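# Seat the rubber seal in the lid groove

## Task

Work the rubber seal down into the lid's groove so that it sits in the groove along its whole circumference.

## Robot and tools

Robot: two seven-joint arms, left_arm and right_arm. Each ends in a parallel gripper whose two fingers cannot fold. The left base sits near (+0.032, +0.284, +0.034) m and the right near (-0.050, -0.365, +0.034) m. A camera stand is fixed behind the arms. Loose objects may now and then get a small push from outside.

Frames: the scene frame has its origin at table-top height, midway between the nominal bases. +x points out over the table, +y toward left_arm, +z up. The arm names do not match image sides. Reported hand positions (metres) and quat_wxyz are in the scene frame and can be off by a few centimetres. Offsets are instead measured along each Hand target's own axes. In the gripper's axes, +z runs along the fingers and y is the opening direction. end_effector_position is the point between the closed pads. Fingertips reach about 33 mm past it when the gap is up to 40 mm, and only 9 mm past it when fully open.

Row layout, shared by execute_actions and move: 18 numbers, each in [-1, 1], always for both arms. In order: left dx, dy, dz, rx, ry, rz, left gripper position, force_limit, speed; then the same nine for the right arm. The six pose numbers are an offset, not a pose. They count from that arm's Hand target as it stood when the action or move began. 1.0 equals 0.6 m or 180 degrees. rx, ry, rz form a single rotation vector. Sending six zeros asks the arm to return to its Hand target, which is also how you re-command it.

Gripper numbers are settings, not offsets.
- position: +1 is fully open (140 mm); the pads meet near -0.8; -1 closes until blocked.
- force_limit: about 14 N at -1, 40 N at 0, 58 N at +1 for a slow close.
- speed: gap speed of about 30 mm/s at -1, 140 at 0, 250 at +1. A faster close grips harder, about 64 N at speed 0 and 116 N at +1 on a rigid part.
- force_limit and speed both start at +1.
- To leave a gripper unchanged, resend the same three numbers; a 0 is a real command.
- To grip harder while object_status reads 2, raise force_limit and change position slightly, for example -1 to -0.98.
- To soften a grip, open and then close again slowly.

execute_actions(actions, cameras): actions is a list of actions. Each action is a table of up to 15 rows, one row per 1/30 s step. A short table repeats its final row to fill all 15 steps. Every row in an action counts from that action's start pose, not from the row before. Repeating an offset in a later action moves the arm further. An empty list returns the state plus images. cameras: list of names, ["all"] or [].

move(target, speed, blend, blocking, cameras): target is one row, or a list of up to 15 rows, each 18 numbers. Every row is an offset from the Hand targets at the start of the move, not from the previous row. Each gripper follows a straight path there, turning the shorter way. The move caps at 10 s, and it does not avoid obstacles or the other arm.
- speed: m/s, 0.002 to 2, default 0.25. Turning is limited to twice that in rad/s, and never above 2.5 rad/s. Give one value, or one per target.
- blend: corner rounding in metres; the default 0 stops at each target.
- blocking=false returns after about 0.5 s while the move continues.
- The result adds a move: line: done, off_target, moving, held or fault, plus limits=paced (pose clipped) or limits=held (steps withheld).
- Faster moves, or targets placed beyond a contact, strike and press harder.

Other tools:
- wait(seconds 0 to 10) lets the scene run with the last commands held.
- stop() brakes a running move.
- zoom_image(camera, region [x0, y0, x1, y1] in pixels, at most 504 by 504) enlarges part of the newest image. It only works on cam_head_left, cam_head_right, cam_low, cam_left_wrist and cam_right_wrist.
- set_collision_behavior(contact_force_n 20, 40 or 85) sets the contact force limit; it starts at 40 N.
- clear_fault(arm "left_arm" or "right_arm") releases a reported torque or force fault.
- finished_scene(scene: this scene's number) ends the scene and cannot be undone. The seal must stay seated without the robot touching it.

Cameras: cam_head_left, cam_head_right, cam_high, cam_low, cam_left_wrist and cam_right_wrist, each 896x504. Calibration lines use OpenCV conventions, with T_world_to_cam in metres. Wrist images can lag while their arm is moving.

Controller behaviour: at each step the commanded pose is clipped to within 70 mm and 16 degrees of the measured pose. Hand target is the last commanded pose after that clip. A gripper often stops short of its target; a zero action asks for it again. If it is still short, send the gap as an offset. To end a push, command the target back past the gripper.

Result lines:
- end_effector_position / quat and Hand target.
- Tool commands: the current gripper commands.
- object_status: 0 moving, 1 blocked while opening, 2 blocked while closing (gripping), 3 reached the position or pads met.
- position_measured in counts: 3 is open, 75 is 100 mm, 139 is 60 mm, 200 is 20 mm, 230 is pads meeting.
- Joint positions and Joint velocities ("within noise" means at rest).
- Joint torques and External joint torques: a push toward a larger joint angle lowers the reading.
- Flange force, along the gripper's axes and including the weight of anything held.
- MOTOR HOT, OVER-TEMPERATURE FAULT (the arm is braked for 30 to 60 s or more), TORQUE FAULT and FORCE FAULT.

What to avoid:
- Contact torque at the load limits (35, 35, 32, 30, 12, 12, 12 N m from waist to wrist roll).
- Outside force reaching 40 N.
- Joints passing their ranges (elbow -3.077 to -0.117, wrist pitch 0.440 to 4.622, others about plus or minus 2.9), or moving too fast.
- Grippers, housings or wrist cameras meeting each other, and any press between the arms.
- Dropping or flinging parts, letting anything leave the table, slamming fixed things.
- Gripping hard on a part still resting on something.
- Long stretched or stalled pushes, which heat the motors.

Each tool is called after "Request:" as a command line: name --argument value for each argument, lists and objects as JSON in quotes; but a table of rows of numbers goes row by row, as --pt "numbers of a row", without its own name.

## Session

Request:
set_collision_behavior --contact_force_n 85

Request:
execute_actions --actions '[]'

Set on each arm: contact force limit 85 N; load limits (N m) waist: 85, shoulder: 85, upper arm roll: 85, elbow: 85, forearm roll: 11, wrist pitch: 11, wrist roll: 11.

Scene clock: 0.00 s.
left_arm: end_effector_position=(+0.5525, -0.2179, +0.3974) position_measured=3 object_status=3 end_effector_quat_wxyz=(+0.287, -0.008, +0.952, +0.105) | right_arm: end_effector_position=(+0.3963, -0.7492, +0.1827) position_measured=3 object_status=3 end_effector_quat_wxyz=(-0.336, -0.571, +0.678, -0.317)
Joint positions: left_arm=[-0.978 0.348 -0.055 -1.391 0.649 1.823 0.406] | right_arm=[-0.464 0.167 0.112 -2.31 -1.337 2.163 0.812]
Joint velocities: within noise
Joint torques (N m): no reading
External joint torques (N m): no reading
Flange force (N): no reading
Hand target: left_arm +0.5525, -0.2179, +0.3974; +0.287, -0.008, +0.952, +0.105 | right_arm +0.3963, -0.7492, +0.1827; -0.336, -0.571, +0.678, -0.317
Tool commands: left_gripper/position=+1.0 left_gripper/force_limit=+1.0 left_gripper/speed=+1.0 right_gripper/position=+1.0 right_gripper/force_limit=+1.0 right_gripper/speed=+1.0
camera_calibration:
cam_left_wrist: T_world_to_cam=[[-0.0782536, 0.977585, 0.195457, 0.185467], [0.591793, -0.112227, 0.798239, -0.666698], [0.802283, 0.178135, -0.569746, -0.0406198], [0, 0, 0, 1]] pos_world=[0.441649, -0.248896, 0.47279]
cam_right_wrist: T_world_to_cam=[[-0.991522, 0.12668, -0.0289238, 0.498547], [0.120252, 0.810234, -0.573638, 0.666475], [-0.0492333, -0.572253, -0.818598, -0.118537], [0, 0, 0, 1]] pos_world=[0.40834, -0.67099, 0.299701]

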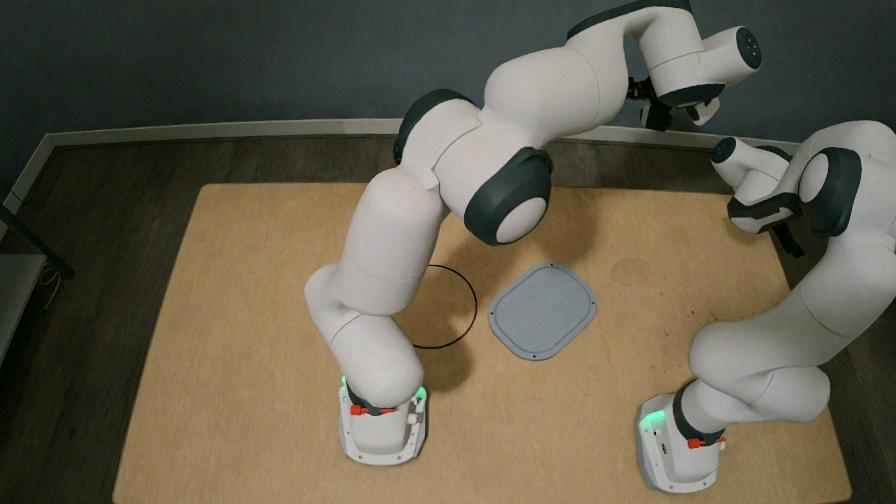

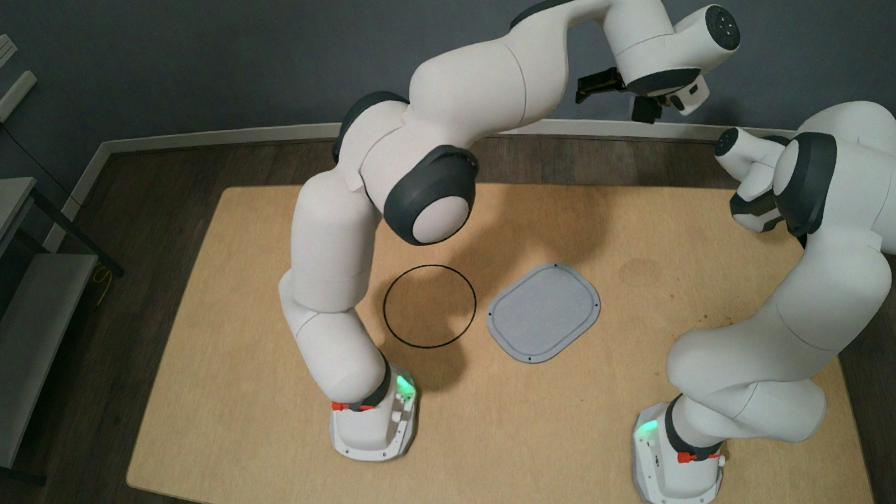

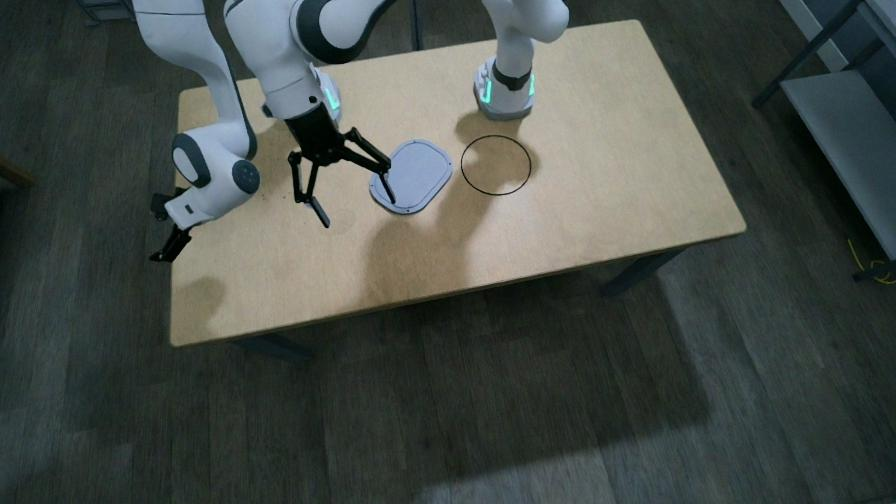

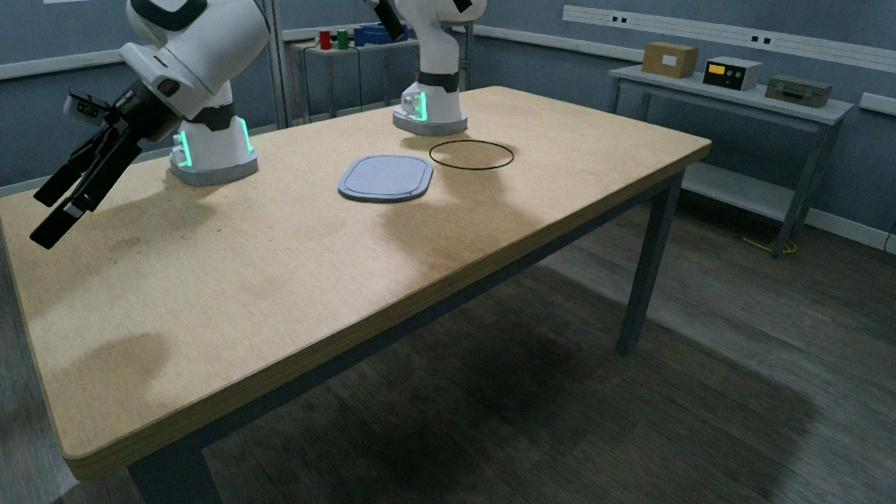

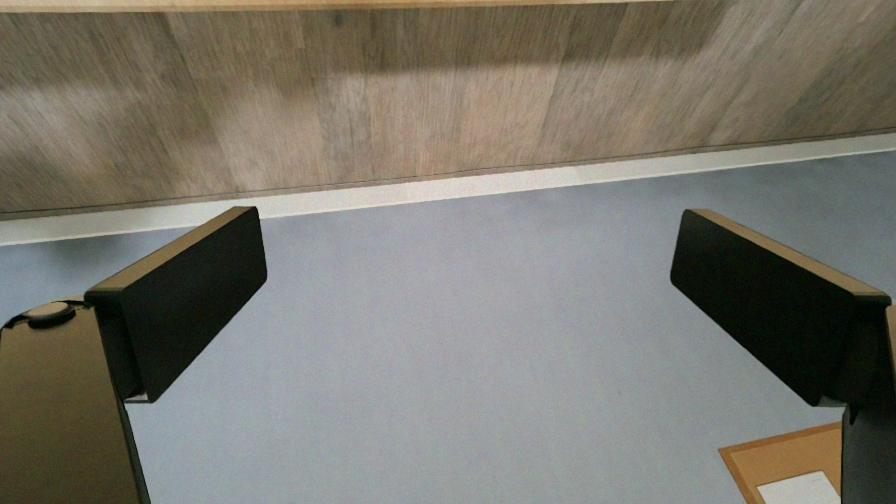

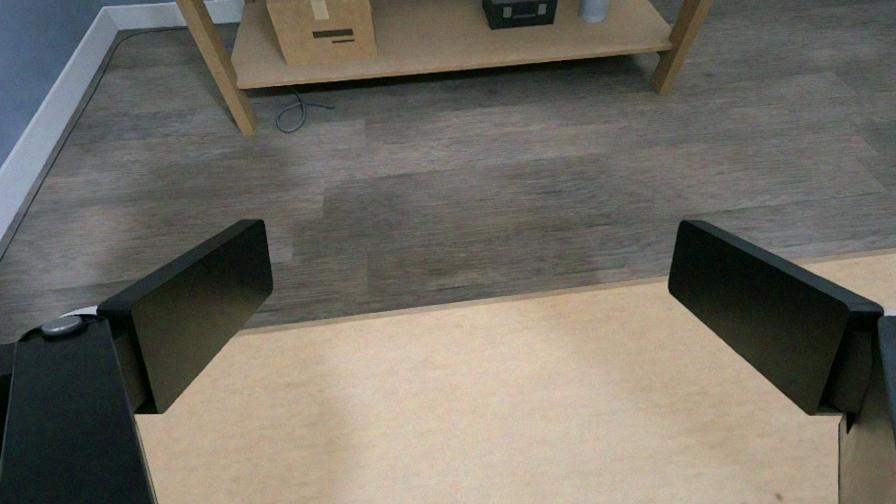

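Request:
move --target '[0.355,0.6545,0.199,0.1225,0.159,0.193,-0.4,0.3,0,-0.231,0.341,-0.6975,0.157,-0.281,-0.331,-0.4,0.3,0]' --speed 0.3 --cameras '["all"]'

Scene clock: 62.77 s.
left_arm: end_effector_position=(+0.4101, +0.1994, +0.2600) position_measured=179 object_status=3 end_effector_quat_wxyz=(+0.000, +0.296, +0.955, -0.001) | right_arm: end_effector_position=(+0.2500, -0.3004, +0.2982) position_measured=179 object_status=3 end_effector_quat_wxyz=(+0.001, +0.953, -0.303, -0.001)
Joint positions: left_arm=[-0.93 -0.621 0.625 -2.54 0.379 1.987 1.632] | right_arm=[0.529 -0.84 -0.257 -2.66 -0.197 1.829 -0.549]
Joint velocities: left_arm=[-0.001 0 -0.002 0 0.001 -0.001 0.006] | right_arm=[within noise]
Joint torques (N m): left_arm=[-1.02 -6.71 -8.85 24.67 1.1 2.32 0.27] | right_arm=[0.6 -4.37 3.99 24.93 0.76 2.32 -0.37]
External joint torques (N m): left_arm=[-1.03 -0.14 0.63 1.53 0.35 -0.14 0.27] | right_arm=[0.57 -0.62 0.05 0.71 0.01 -0.28 -0.37]
Flange force (N): left_arm=[-5.0 2.8 -2.6] | right_arm=[-0.4 0.9 -2.7]
Hand target: left_arm +0.4103, +0.2003, +0.2606; +0.000, +0.301, +0.954, +0.000 | right_arm +0.2502, -0.3005, +0.2994; +0.000, +0.954, -0.300, +0.000
Off the commanded pose: left_arm 0.001 m, 1 deg | right_arm 0.001 m, 0 deg.
move: done
camera_calibration:
cam_left_wrist: T_world_to_cam=[[0.562855, 0.826556, -0.000112928, -0.388688], [0.77412, -0.5271, 0.350576, -0.301574], [0.289711, -0.197411, -0.936534, 0.301484], [0, 0, 0, 1]] pos_world=[0.364886, 0.221829, 0.388031]
cam_right_wrist: T_world_to_cam=[[-0.556583, -0.830779, -0.00459863, -0.103551], [-0.780904, 0.521264, 0.3442, 0.251375], [-0.283557, 0.195167, -0.938885, 0.550523], [0, 0, 0, 1]] pos_world=[0.29477, -0.324505, 0.429878]

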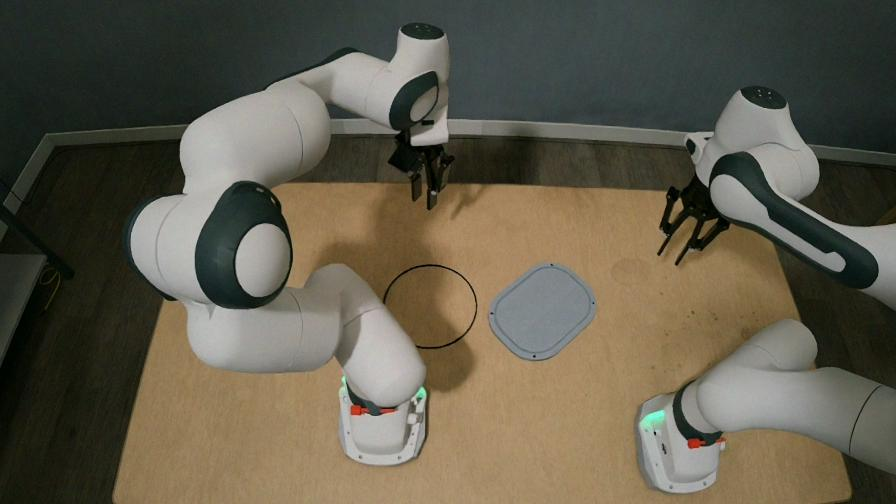

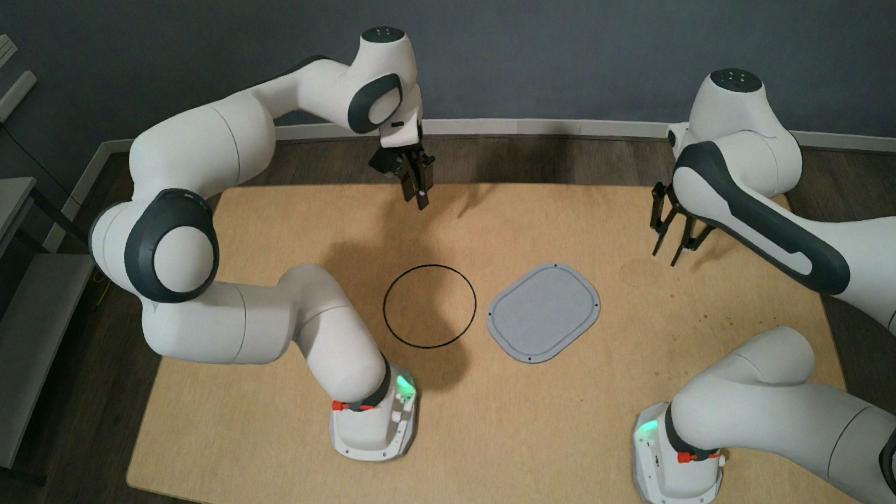

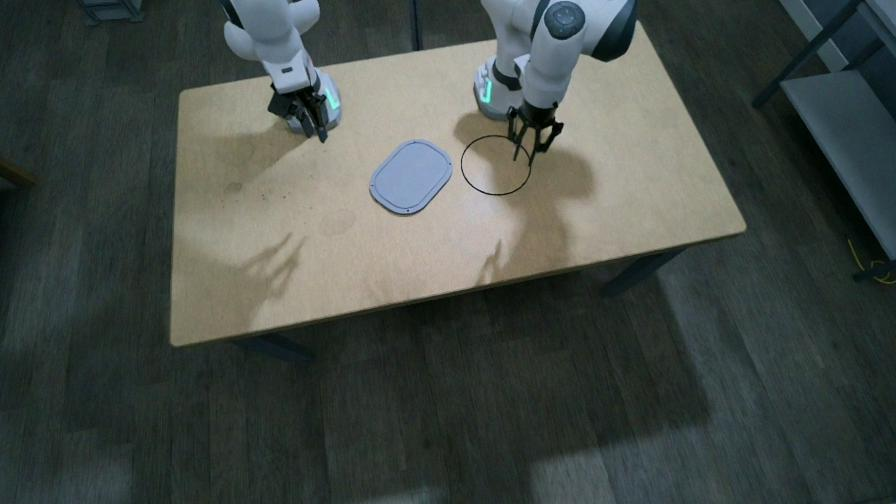

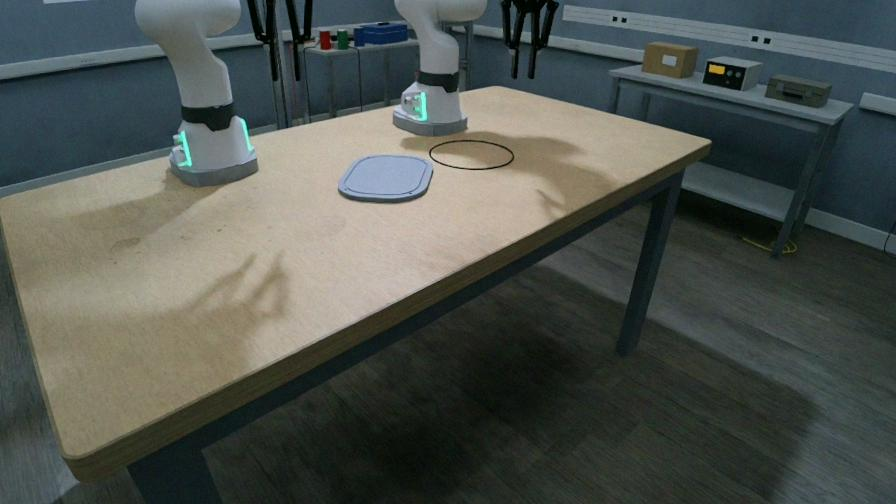

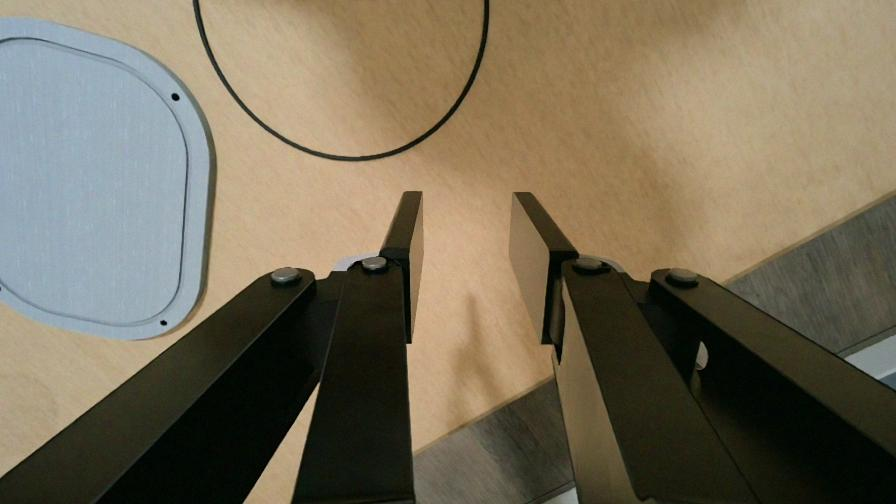

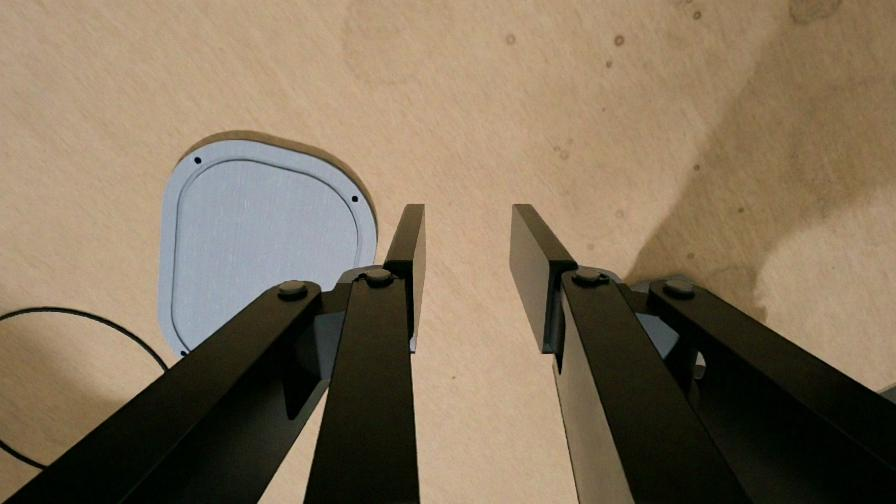

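Request:
move --pt "0.1687 0.0357 0.12 0 0 0 -0.4 0.3 0 -0.472 -0.517 0.16 0 0 0 -0.4 0.3 0" --pt "0.1687 0.0357 0.2677 0 0 0 -0.4 0.3 0 -0.472 -0.517 0.332 0 0 0 -0.4 0.3 0" --speed 0.2 --blend 0.03 --cameras '["all"]'

Scene clock: 97.23 s.
left_arm: end_effector_position=(+0.3382, +0.2760, +0.0995) position_measured=179 object_status=3 end_effector_quat_wxyz=(-0.002, +0.303, +0.953, +0.000) | right_arm: end_effector_position=(+0.1949, +0.1154, +0.1007) position_measured=179 object_status=3 end_effector_quat_wxyz=(+0.000, +0.954, -0.298, -0.001)
Joint positions: left_arm=[-0.752 -0.633 0.883 -2.956 0.721 2.376 1.663] | right_arm=[0.801 0.204 0.298 -2.25 -0.089 2.443 0.196]
Joint velocities: left_arm=[-0.001 0 0 0 0 0.003 0] | right_arm=[-0.001 -0.001 0 -0.001 0 0 0.009]
Joint torques (N m): left_arm=[-0.57 -1.09 -8.63 18.99 0.57 2.6 -0.25] | right_arm=[0.6 -31.7 2.36 21.05 0.09 2.64 0.24]
External joint torques (N m): left_arm=[-0.55 1.42 0.28 1.25 -0.01 0.15 -0.24] | right_arm=[0.6 1.98 0.34 0.32 -0.39 0.09 0.24]
Flange force (N): left_arm=[-10.5 4.3 6.9] | right_arm=[-2.5 -6.5 4.7]
Hand target: left_arm +0.3398, +0.2759, +0.0999; +0.000, +0.301, +0.954, +0.000 | right_arm +0.1956, +0.1160, +0.1002; +0.000, +0.954, -0.300, +0.000
Off the commanded pose: left_arm 0.002 m, 0 deg | right_arm 0.001 m, 0 deg.
move: done
camera_calibration:
cam_left_wrist: T_world_to_cam=[[0.575461, 0.817829, -0.0000707693, -0.413475], [0.766994, -0.539661, 0.347111, -0.143151], [0.28384, -0.199803, -0.937824, 0.189765], [0, 0, 0, 1]] pos_world=[0.293872, 0.298815, 0.227626]
cam_right_wrist: T_world_to_cam=[[-0.548485, -0.836147, -0.0047192, 0.209256], [-0.785656, 0.513416, 0.34518, 0.0614454], [-0.286198, 0.193034, -0.938525, 0.269148], [0, 0, 0, 1]] pos_world=[0.240078, 0.0914671, 0.23238]

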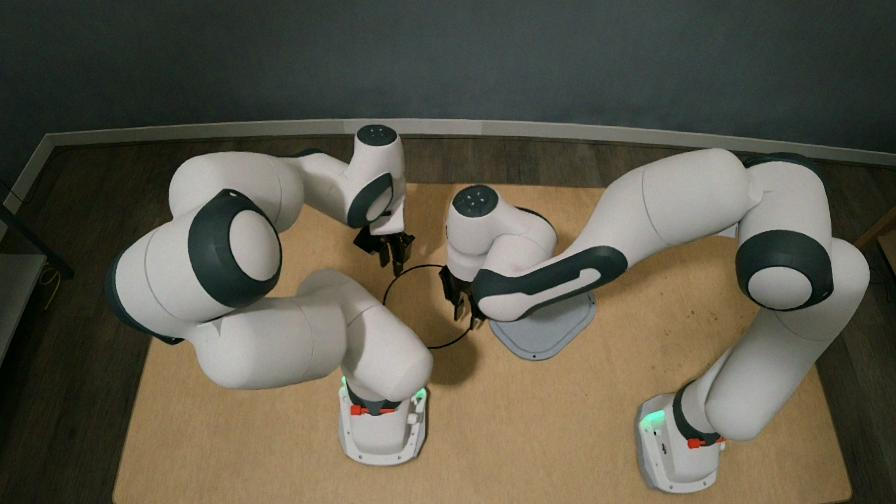

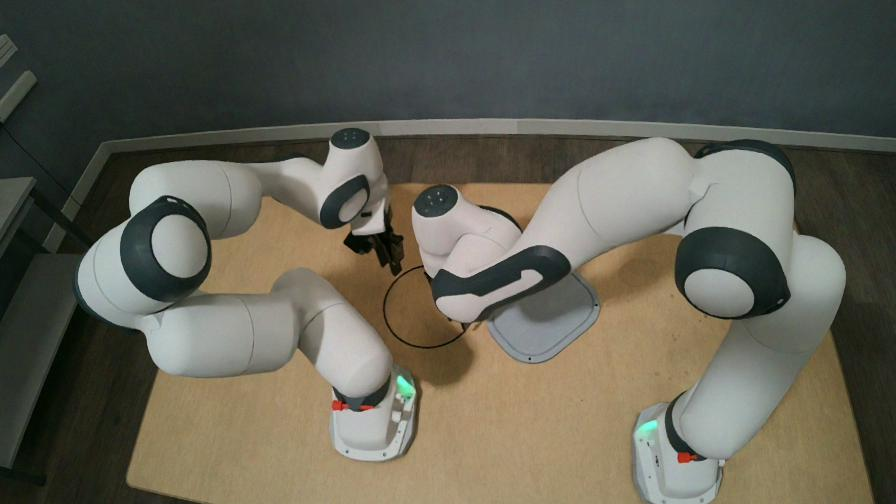

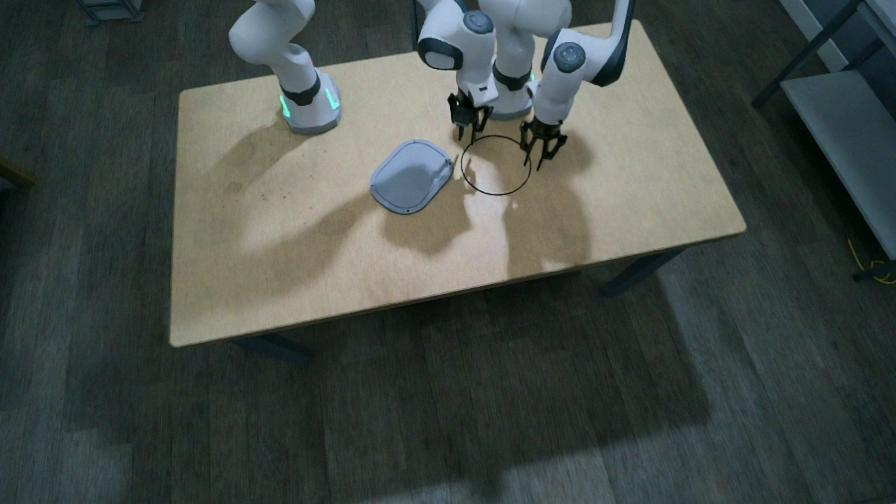

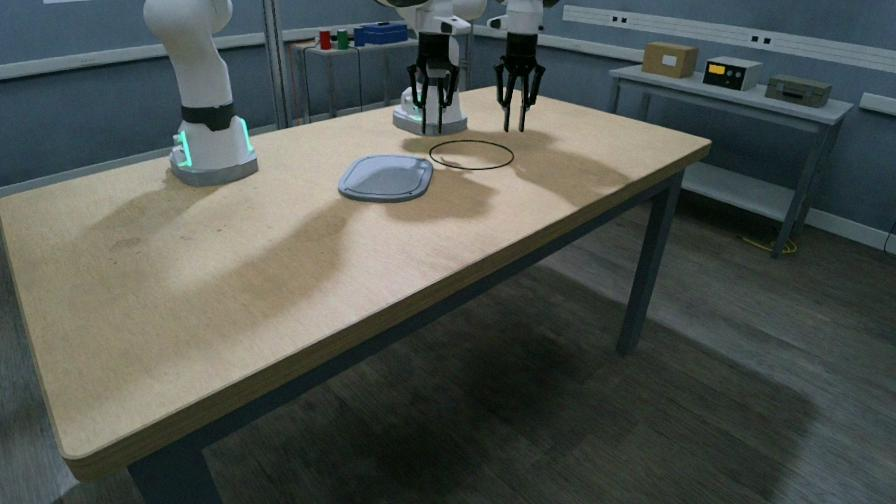

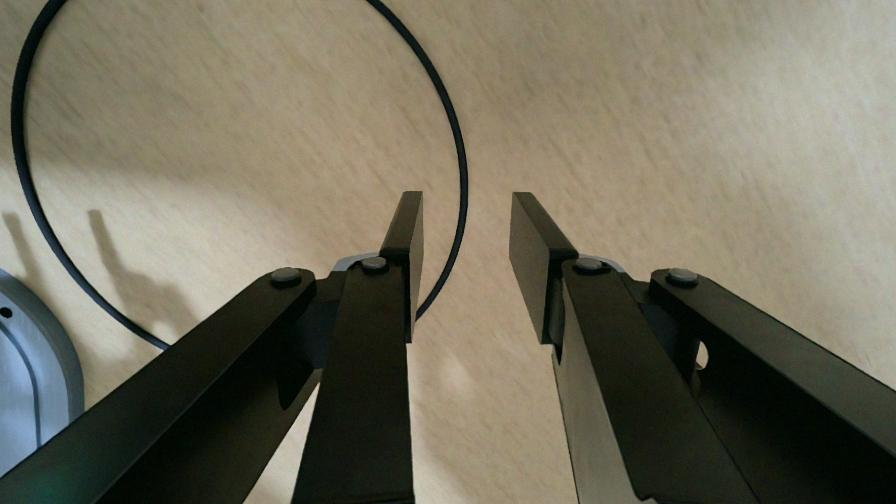

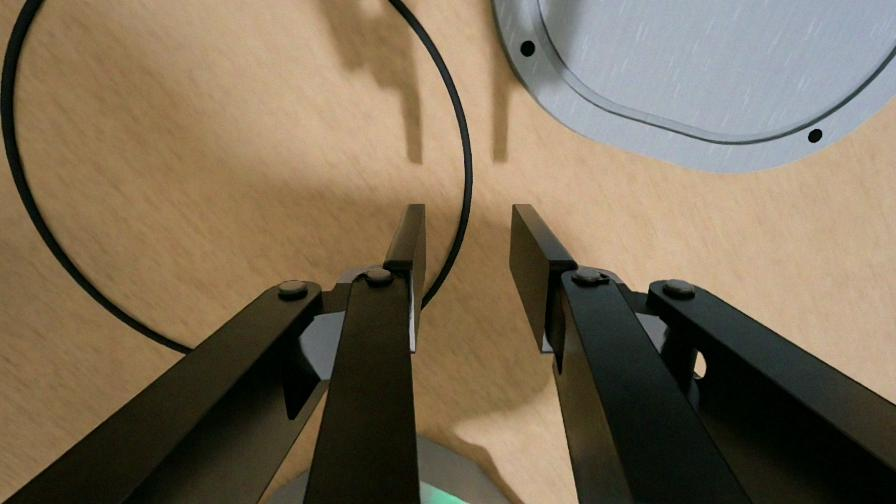

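Request:
move --pt "0 0 0.095 0 0 0 -0.4 0.3 0 0 0 0.1012 0 0 0 -0.4 0.3 0" --pt "0 0 0.095 0 0 0 -1 0.3 -1 0 0 0.1012 0 0 0 -1 0.3 -1" --speed '[0.07,0.1]' --cameras '["cam_left_wrist","cam_right_wrist"]'

Request:
wait --seconds 0.6

Scene clock: 106.93 s.
left_arm: end_effector_position=(+0.3386, +0.2762, +0.0427) position_measured=232 object_status=0 end_effector_quat_wxyz=(-0.001, +0.303, +0.953, +0.001) | right_arm: end_effector_position=(+0.1959, +0.1164, +0.0409) position_measured=228 object_status=0 end_effector_quat_wxyz=(-0.001, +0.954, -0.299, +0.000)
Joint positions: left_arm=[-0.878 -0.356 1.05 -2.972 0.746 2.676 1.659] | right_arm=[0.842 0.333 0.249 -2.258 -0.15 2.578 0.24]
Joint torques (N m): left_arm=[-1.02 -3.64 -5.17 15.96 0.11 2.66 -0.13] | right_arm=[0.65 -33 3.12 18.53 0.42 2.51 0.15]
External joint torques (N m): left_arm=[-0.97 1.37 0.66 1.36 -0.26 0.22 -0.13] | right_arm=[0.55 3.29 0.21 -0.28 0.03 -0.05 0.15]
Flange force (N): left_arm=[-13.5 6.1 15.6] | right_arm=[-2.2 -6.3 7.6]
Hand target: left_arm +0.3398, +0.2760, +0.0429; +0.000, +0.301, +0.954, +0.000 | right_arm +0.1956, +0.1160, +0.0395; +0.000, +0.954, -0.300, +0.000
Off the commanded pose: left_arm 0.001 m, 0 deg | right_arm 0.002 m, 0 deg.
move: done
camera_calibration:
cam_left_wrist: T_world_to_cam=[[0.575203, 0.818007, 0.00249232, -0.413964], [0.766515, -0.540054, 0.347558, -0.123333], [0.285651, -0.198006, -0.937655, 0.135372], [0, 0, 0, 1]] pos_world=[0.293981, 0.298824, 0.170829]
cam_right_wrist: T_world_to_cam=[[-0.548879, -0.835862, -0.00812533, 0.210635], [-0.786509, 0.51313, 0.343658, 0.0826133], [-0.283081, 0.195017, -0.93906, 0.212284], [0, 0, 0, 1]] pos_world=[0.240683, 0.0922718, 0.172668]
Images, in order (width x height): cam_left_wrist 896x504, cam_right_wrist 896x504.

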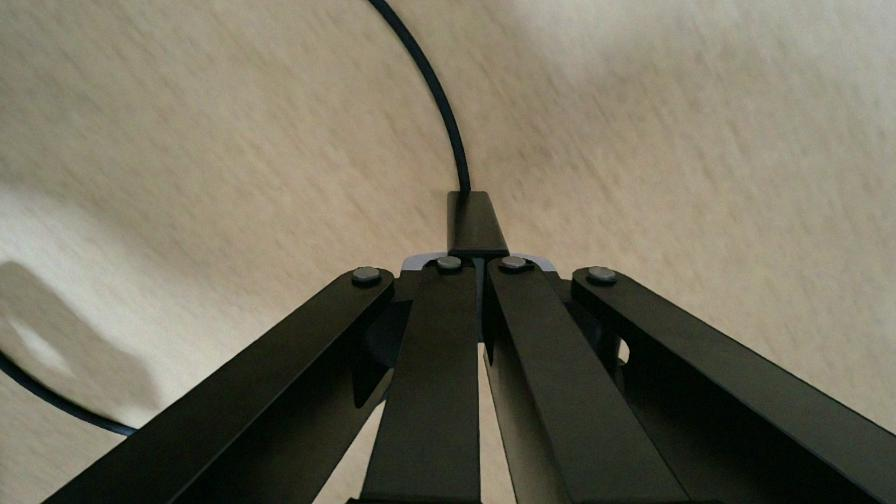

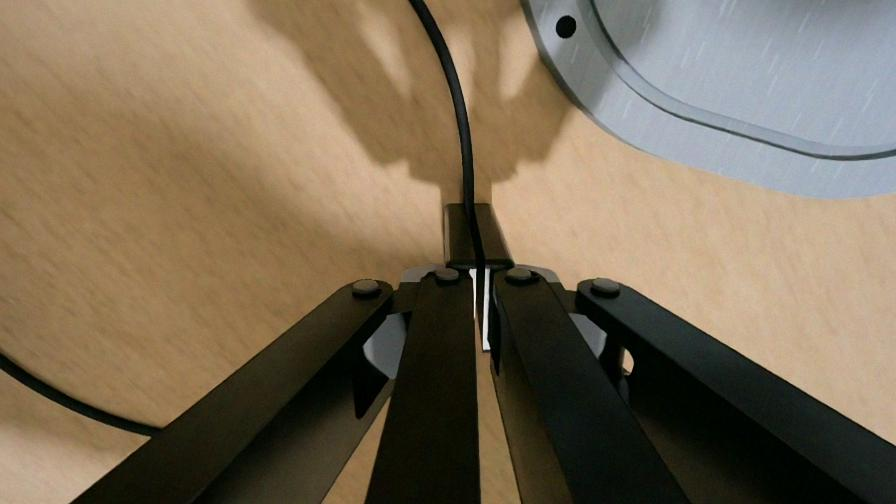

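Scene clock: 107.53 s.
left_arm: end_effector_position=(+0.3386, +0.2762, +0.0427) position_measured=232 object_status=3 end_effector_quat_wxyz=(-0.001, +0.303, +0.953, +0.001) | right_arm: end_effector_position=(+0.1959, +0.1164, +0.0409) position_measured=228 object_status=2 end_effector_quat_wxyz=(-0.001, +0.954, -0.299, +0.000)
Joint positions: left_arm=[-0.878 -0.356 1.05 -2.972 0.746 2.676 1.659] | right_arm=[0.842 0.333 0.249 -2.258 -0.15 2.578 0.24]
Joint torques (N m): left_arm=[-1.02 -3.67 -5.19 15.91 0.12 2.66 -0.15] | right_arm=[0.62 -33.03 3.13 18.49 0.41 2.52 0.18]
External joint torques (N m): left_arm=[-1 1.33 0.63 1.17 -0.25 0.21 -0.15] | right_arm=[0.68 3.35 0.36 -0.34 0.01 -0.04 0.18]
Flange force (N): left_arm=[-13.1 5.6 15.3] | right_arm=[-2.5 -6.2 7.7]
Hand target: left_arm +0.3398, +0.2760, +0.0429; +0.000, +0.301, +0.954, +0.000 | right_arm +0.1956, +0.1160, +0.0395; +0.000, +0.954, -0.300, +0.000
Tool commands: left_gripper/position=-1.0 left_gripper/force_limit=+0.3 left_gripper/speed=-1.0 right_gripper/position=-1.0 right_gripper/force_limit=+0.3 right_gripper/speed=-1.0
Off the commanded pose: left_arm 0.001 m, 0 deg | right_arm 0.002 m, 0 deg.
wait: 0.60 s; at rest by 0.17 s

Request:
move --pt "0 0 0 0 0 0 -0.5 0.3 -0.5 0 0 0 0 0 0 -1 0.3 -1" --pt "0 0 0.006 0 0 0 -0.5 0.3 -0.5 0 0 0 0 0 0 -1 0.3 -1" --pt "0 0 0.0045 0 0 0 -1 0.3 -1 0 0 0 0 0 0 -1 0.3 -1" --speed 0.02 --cameras '["cam_left_wrist"]'

Request:
wait --seconds 0.8

Scene clock: 114.60 s.
left_arm: end_effector_position=(+0.3397, +0.2764, +0.0402) position_measured=232 object_status=3 end_effector_quat_wxyz=(+0.000, +0.302, +0.953, +0.001) | right_arm: end_effector_position=(+0.1959, +0.1164, +0.0409) position_measured=228 object_status=2 end_effector_quat_wxyz=(-0.001, +0.954, -0.299, +0.000)
Joint positions: left_arm=[-0.893 -0.34 1.066 -2.97 0.743 2.693 1.659] | right_arm=[0.842 0.333 0.249 -2.258 -0.15 2.578 0.24]
Joint torques (N m): left_arm=[-1.08 -4.13 -5.32 14.58 0.32 2.98 -0.04] | right_arm=[0.62 -33.01 3.1 18.47 0.42 2.53 0.18]
External joint torques (N m): left_arm=[-1.05 0.93 0.34 -0.07 -0.04 0.52 -0.04] | right_arm=[0.61 3.17 0.28 -0.27 0.02 -0.01 0.18]
Flange force (N): left_arm=[0.0 0.0 0.0] | right_arm=[-2.3 -6.1 7.4]
Hand target: left_arm +0.3398, +0.2760, +0.0402; +0.000, +0.301, +0.954, +0.000 | right_arm +0.1956, +0.1160, +0.0395; +0.000, +0.954, -0.300, +0.000
Off the commanded pose: left_arm 0.000 m, 0 deg | right_arm 0.002 m, 0 deg.
move: done
camera_calibration:
cam_left_wrist: T_world_to_cam=[[0.573084, 0.819493, 0.00260732, -0.414425], [0.767545, -0.537865, 0.348677, -0.124119], [0.28714, -0.19782, -0.937239, 0.132274], [0, 0, 0, 1]] pos_world=[0.294786, 0.299025, 0.168331]
Images, in order (width x height): cam_left_wrist 896x504.

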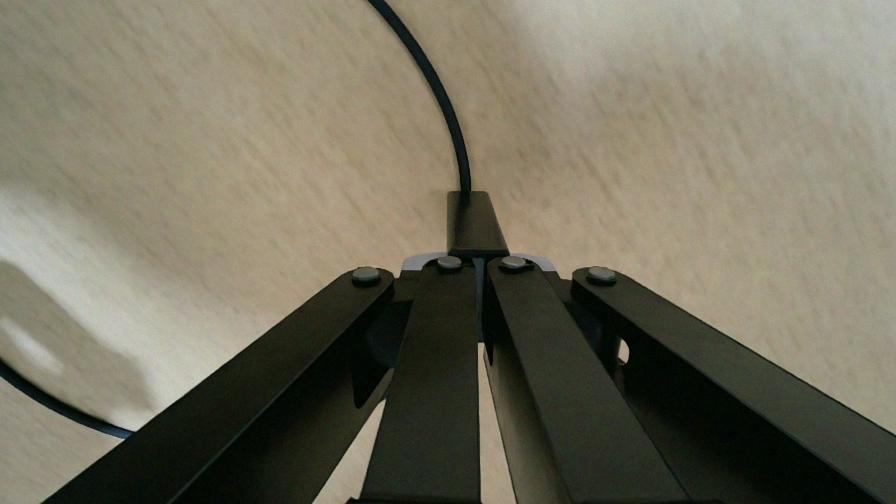

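Scene clock: 115.40 s.
left_arm: end_effector_position=(+0.3397, +0.2764, +0.0402) position_measured=232 object_status=3 end_effector_quat_wxyz=(+0.000, +0.302, +0.953, +0.001) | right_arm: end_effector_position=(+0.1959, +0.1164, +0.0409) position_measured=228 object_status=2 end_effector_quat_wxyz=(-0.001, +0.954, -0.299, +0.000)
Joint positions: left_arm=[-0.893 -0.34 1.066 -2.97 0.743 2.693 1.659] | right_arm=[0.842 0.333 0.249 -2.258 -0.15 2.578 0.24]
Joint torques (N m): left_arm=[-1.15 -4.09 -5.34 14.62 0.32 2.94 -0.11] | right_arm=[0.65 -33.01 3.13 18.49 0.41 2.55 0.14]
External joint torques (N m): left_arm=[-1.14 0.99 0.31 -0.1 -0.04 0.47 -0.11] | right_arm=[0.65 3.23 0.31 -0.3 0.02 0 0.14]
Flange force (N): left_arm=[0.0 0.0 0.0] | right_arm=[-2.3 -6.1 7.5]
Hand target: left_arm +0.3398, +0.2760, +0.0402; +0.000, +0.301, +0.954, +0.000 | right_arm +0.1956, +0.1160, +0.0395; +0.000, +0.954, -0.300, +0.000
Tool commands: left_gripper/position=-1.0 left_gripper/force_limit=+0.3 left_gripper/speed=-1.0 right_gripper/position=-1.0 right_gripper/force_limit=+0.3 right_gripper/speed=-1.0
Off the commanded pose: left_arm 0.000 m, 0 deg | right_arm 0.002 m, 0 deg.
wait: 0.80 s; at rest by 0.17 s

Request:
move --pt "0 0 0 0 0 0 -0.5 0.3 -0.5 0 0 0 0 0 0 -1 0.3 -1" --pt "0 0 0.0075 0 0 0 -0.5 0.3 -0.5 0 0 0 0 0 0 -1 0.3 -1" --speed 0.02

Request:
move --target '[0,0,0,0,0,0,-1,0.3,-1,0,0,0,0,0,0,-1,0.3,-1]' --speed 0.02 --cameras '["cam_left_wrist"]'

Request:
wait --seconds 0.8

Scene clock: 121.30 s.
left_arm: end_effector_position=(+0.3389, +0.2773, +0.0364) position_measured=192 object_status=3 end_effector_quat_wxyz=(-0.002, +0.301, +0.954, +0.001) | right_arm: end_effector_position=(+0.1959, +0.1164, +0.0409) position_measured=228 object_status=2 end_effector_quat_wxyz=(-0.001, +0.954, -0.299, +0.000)
Joint positions: left_arm=[-0.912 -0.32 1.084 -2.97 0.739 2.71 1.659] | right_arm=[0.842 0.333 0.249 -2.258 -0.15 2.578 0.24]
Joint torques (N m): left_arm=[-1.99 -1.14 -3.74 14.05 0.16 4.22 0.03] | right_arm=[0.65 -33 3.13 18.5 0.42 2.54 0.2]
External joint torques (N m): left_arm=[-1.92 3.92 1.68 -0.28 -0.19 1.78 0.03] | right_arm=[0.71 3.11 0.39 -0.19 0.02 0 0.2]
Flange force (N): left_arm=[0.0 0.0 0.0] | right_arm=[-2.5 -6.2 7.3]
Hand target: left_arm +0.3398, +0.2760, +0.0357; +0.000, +0.301, +0.954, +0.000 | right_arm +0.1956, +0.1160, +0.0395; +0.000, +0.954, -0.300, +0.000
Off the commanded pose: left_arm 0.002 m, 0 deg | right_arm 0.002 m, 0 deg.
move: done

Scene clock: 122.67 s.
left_arm: end_effector_position=(+0.3413, +0.2764, +0.0367) position_measured=228 object_status=0 end_effector_quat_wxyz=(+0.001, +0.301, +0.954, +0.001) | right_arm: end_effector_position=(+0.1959, +0.1164, +0.0409) position_measured=228 object_status=2 end_effector_quat_wxyz=(-0.001, +0.954, -0.299, +0.000)
Joint positions: left_arm=[-0.916 -0.317 1.088 -2.968 0.739 2.718 1.659] | right_arm=[0.842 0.333 0.249 -2.258 -0.15 2.578 0.24]
Joint torques (N m): left_arm=[-1.1 -2.85 -4.58 13.52 0.37 2.53 0.02] | right_arm=[0.65 -33 3.11 18.48 0.42 2.54 0.15]
External joint torques (N m): left_arm=[-1.1 2.25 0.75 -0.85 0.03 0.07 0.02] | right_arm=[0.71 3.09 0.36 -0.2 0.02 0.01 0.15]
Flange force (N): left_arm=[0.0 0.0 0.0] | right_arm=[-2.4 -6.1 7.2]
Hand target: left_arm +0.3398, +0.2760, +0.0357; +0.000, +0.301, +0.954, +0.000 | right_arm +0.1956, +0.1160, +0.0395; +0.000, +0.954, -0.300, +0.000
Off the commanded pose: left_arm 0.002 m, 0 deg | right_arm 0.002 m, 0 deg.
move: done
camera_calibration:
cam_left_wrist: T_world_to_cam=[[0.571201, 0.8208, 0.00405488, -0.415185], [0.767626, -0.535933, 0.351462, -0.124823], [0.290654, -0.197643, -0.936193, 0.127198], [0, 0, 0, 1]] pos_world=[0.296001, 0.299027, 0.164636]
Images, in order (width x height): cam_left_wrist 896x504.

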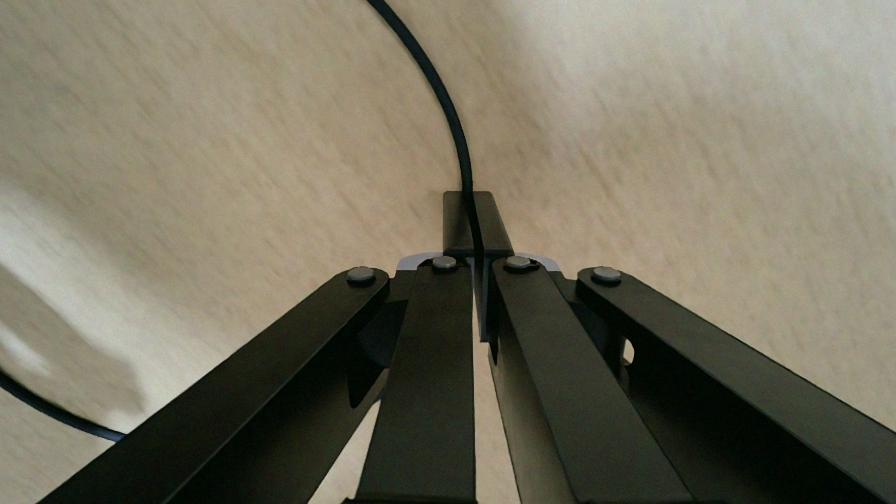

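Scene clock: 123.47 s.
left_arm: end_effector_position=(+0.3413, +0.2764, +0.0367) position_measured=228 object_status=2 end_effector_quat_wxyz=(+0.001, +0.301, +0.954, +0.001) | right_arm: end_effector_position=(+0.1959, +0.1164, +0.0409) position_measured=228 object_status=2 end_effector_quat_wxyz=(-0.001, +0.954, -0.299, +0.000)
Joint positions: left_arm=[-0.916 -0.317 1.088 -2.968 0.739 2.718 1.659] | right_arm=[0.842 0.333 0.249 -2.258 -0.15 2.578 0.24]
Joint torques (N m): left_arm=[-1.06 -2.89 -4.56 13.55 0.35 2.54 0.01] | right_arm=[0.65 -32.95 3.1 18.48 0.42 2.52 0.15]
External joint torques (N m): left_arm=[-1.08 2.18 0.76 -0.83 0.01 0.08 0.01] | right_arm=[0.65 3.16 0.28 -0.24 0.02 -0.02 0.15]
Flange force (N): left_arm=[0.0 0.0 0.0] | right_arm=[-2.3 -6.2 7.4]
Hand target: left_arm +0.3398, +0.2760, +0.0357; +0.000, +0.301, +0.954, +0.000 | right_arm +0.1956, +0.1160, +0.0395; +0.000, +0.954, -0.300, +0.000
Tool commands: left_gripper/position=-1.0 left_gripper/force_limit=+0.3 left_gripper/speed=-1.0 right_gripper/position=-1.0 right_gripper/force_limit=+0.3 right_gripper/speed=-1.0
Off the commanded pose: left_arm 0.002 m, 0 deg | right_arm 0.002 m, 0 deg.
wait: 0.80 s; at rest by 0.17 s

Request:
move --pt "0 0 -0.174 0 0 0 -1 0.3 -1 0 0 -0.1675 0 0 0 -1 0.3 -1" --pt "-0.0568 -0.067 -0.174 0 0 -0.105 -1 0.3 -1 0.1789 0.0464 -0.1675 0 0 -0.105 -1 0.3 -1" --pt "-0.1186 -0.1544 -0.174 0 0 -0.2106 -1 0.3 -1 0.3507 0.0744 -0.1675 0 0 -0.2106 -1 0.3 -1" --pt "-0.0972 -0.3243 -0.174 0 0 -0.316 -1 0.3 -1 0.4144 0.1537 -0.1675 0 0 -0.316 -1 0.3 -1" --pt "-0.0654 -0.524 -0.174 0 0 -0.421 -1 0.3 -1 0.434 0.2413 -0.1675 0 0 -0.421 -1 0.3 -1" --speed 0.13 --blend 0.02 --cameras '["all"]'

Scene clock: 147.47 s.
left_arm: end_effector_position=(+0.1918, -0.0037, +0.1393) position_measured=228 object_status=2 end_effector_quat_wxyz=(+0.001, -0.343, +0.939, +0.000) | right_arm: end_effector_position=(+0.3259, -0.1528, +0.1390) position_measured=228 object_status=2 end_effector_quat_wxyz=(+0.002, +0.938, +0.347, -0.002)
Joint positions: left_arm=[-0.695 -0.545 -0.447 -2.89 -0.321 2.363 0.038] | right_arm=[0.497 -0.164 0.02 -2.587 0 2.419 -1.764]
Joint velocities: left_arm=[0 -0.001 -0.001 0 0 -0.001 -0.005] | right_arm=[0.001 -0.001 -0.001 0.001 0 0 -0.008]
Joint torques (N m): left_arm=[-0.06 -9.41 3.52 22.14 0.15 2.45 -0.36] | right_arm=[0.57 -22.94 -0.13 20.58 1.05 2.7 -0.38]
External joint torques (N m): left_arm=[-0.06 -0.03 -0.5 1.2 -0.38 -0.14 -0.36] | right_arm=[0.65 0.22 0.21 -0.56 0.46 0.08 -0.38]
Flange force (N): left_arm=[2.9 -2.8 -1.4] | right_arm=[-1.1 -0.5 1.1]
Hand target: left_arm +0.1915, -0.0041, +0.1399; +0.000, -0.348, +0.937, +0.000 | right_arm +0.3262, -0.1519, +0.1400; +0.000, +0.937, +0.349, +0.000
Off the commanded pose: left_arm 0.001 m, 1 deg | right_arm 0.001 m, 0 deg.
move: done
camera_calibration:
cam_left_wrist: T_world_to_cam=[[-0.647154, 0.762358, 0.00121169, 0.133591], [0.713827, 0.605398, 0.352058, -0.181838], [0.26766, 0.228701, -0.935978, 0.21729], [0, 0, 0, 1]] pos_world=[0.158095, -0.0414539, 0.267234]
cam_right_wrist: T_world_to_cam=[[0.670246, -0.742127, -0.0041264, -0.325791], [-0.695064, -0.629671, 0.346989, 0.0843624], [-0.260108, -0.2297, -0.93786, 0.321159], [0, 0, 0, 1]] pos_world=[0.360533, -0.114888, 0.270585]

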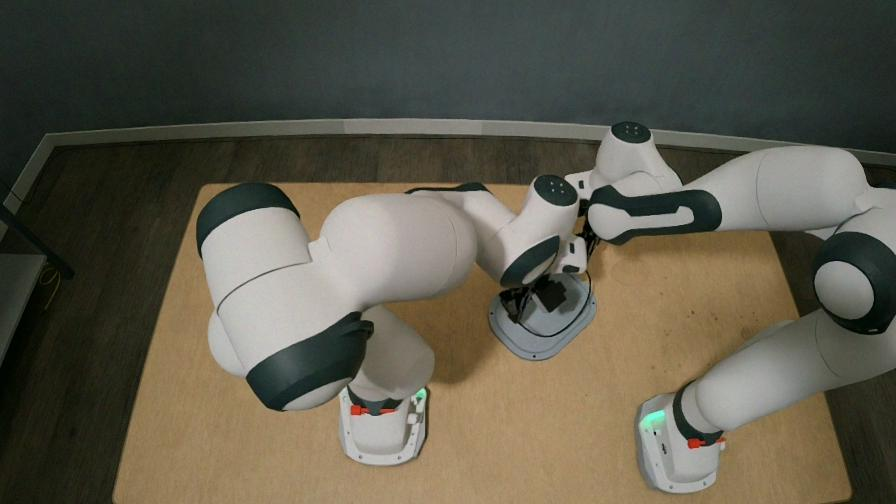

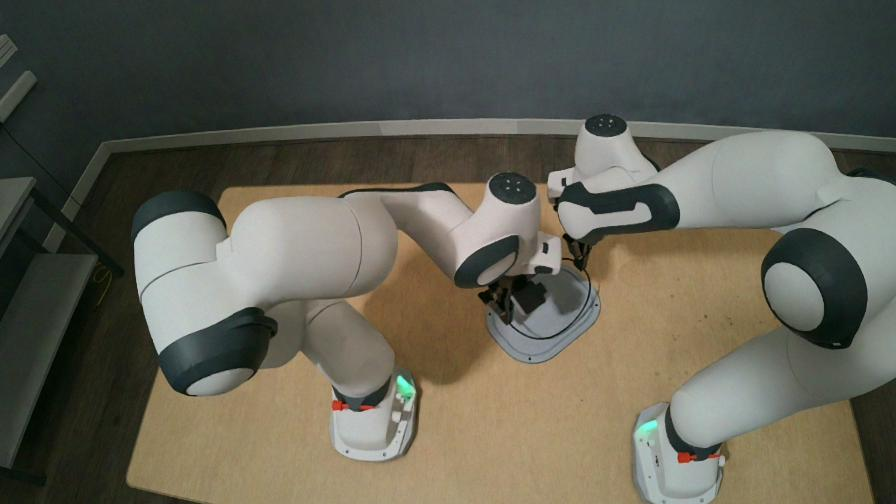

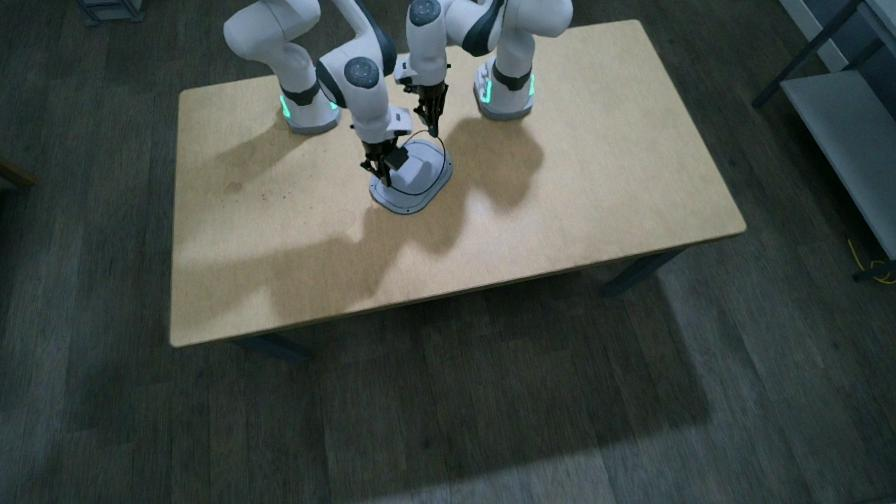

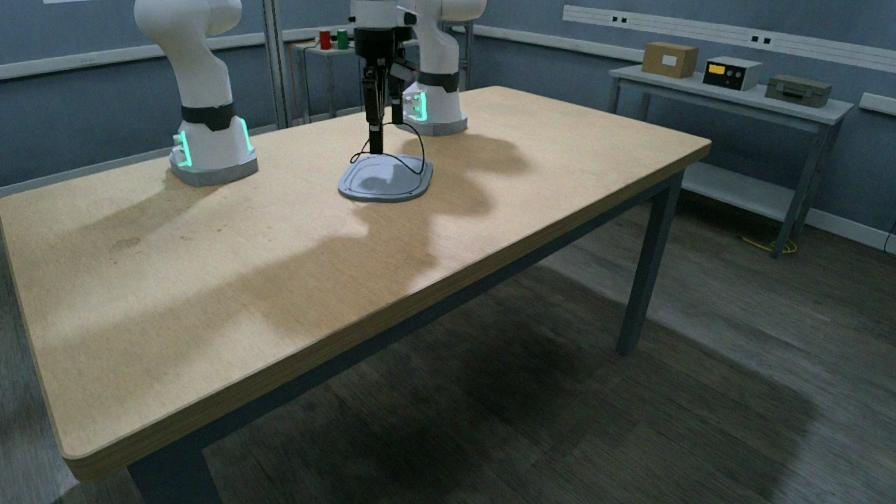

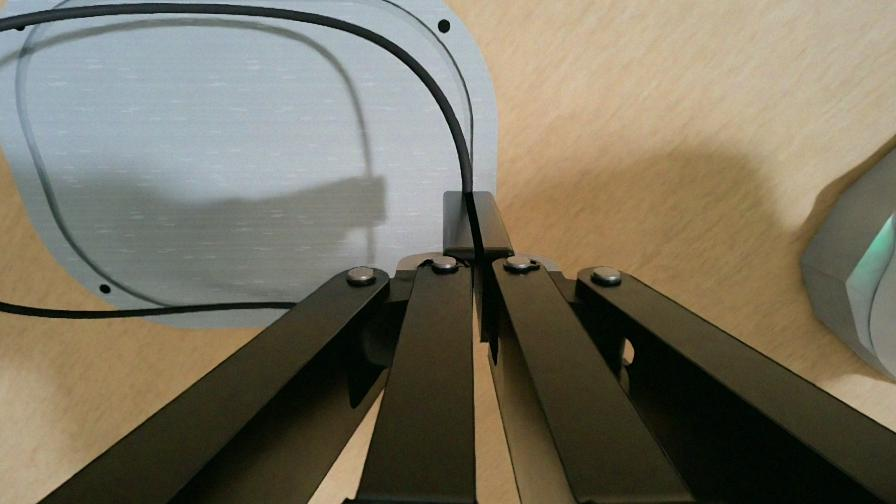

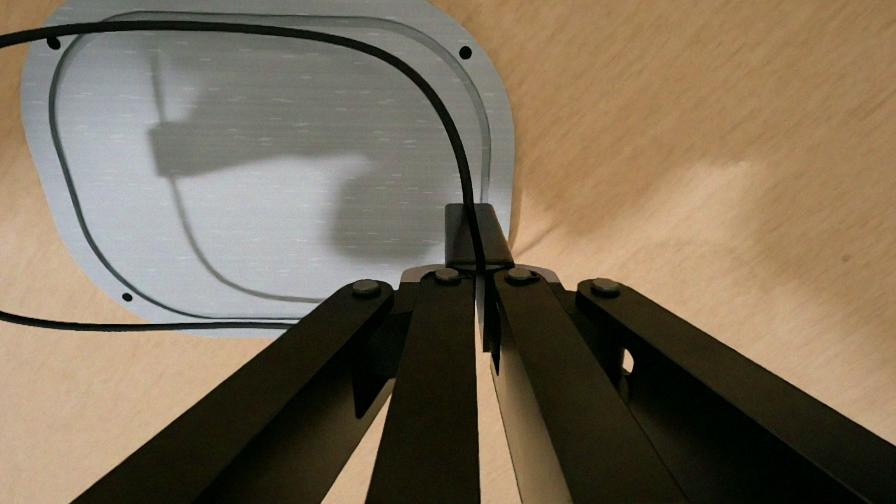

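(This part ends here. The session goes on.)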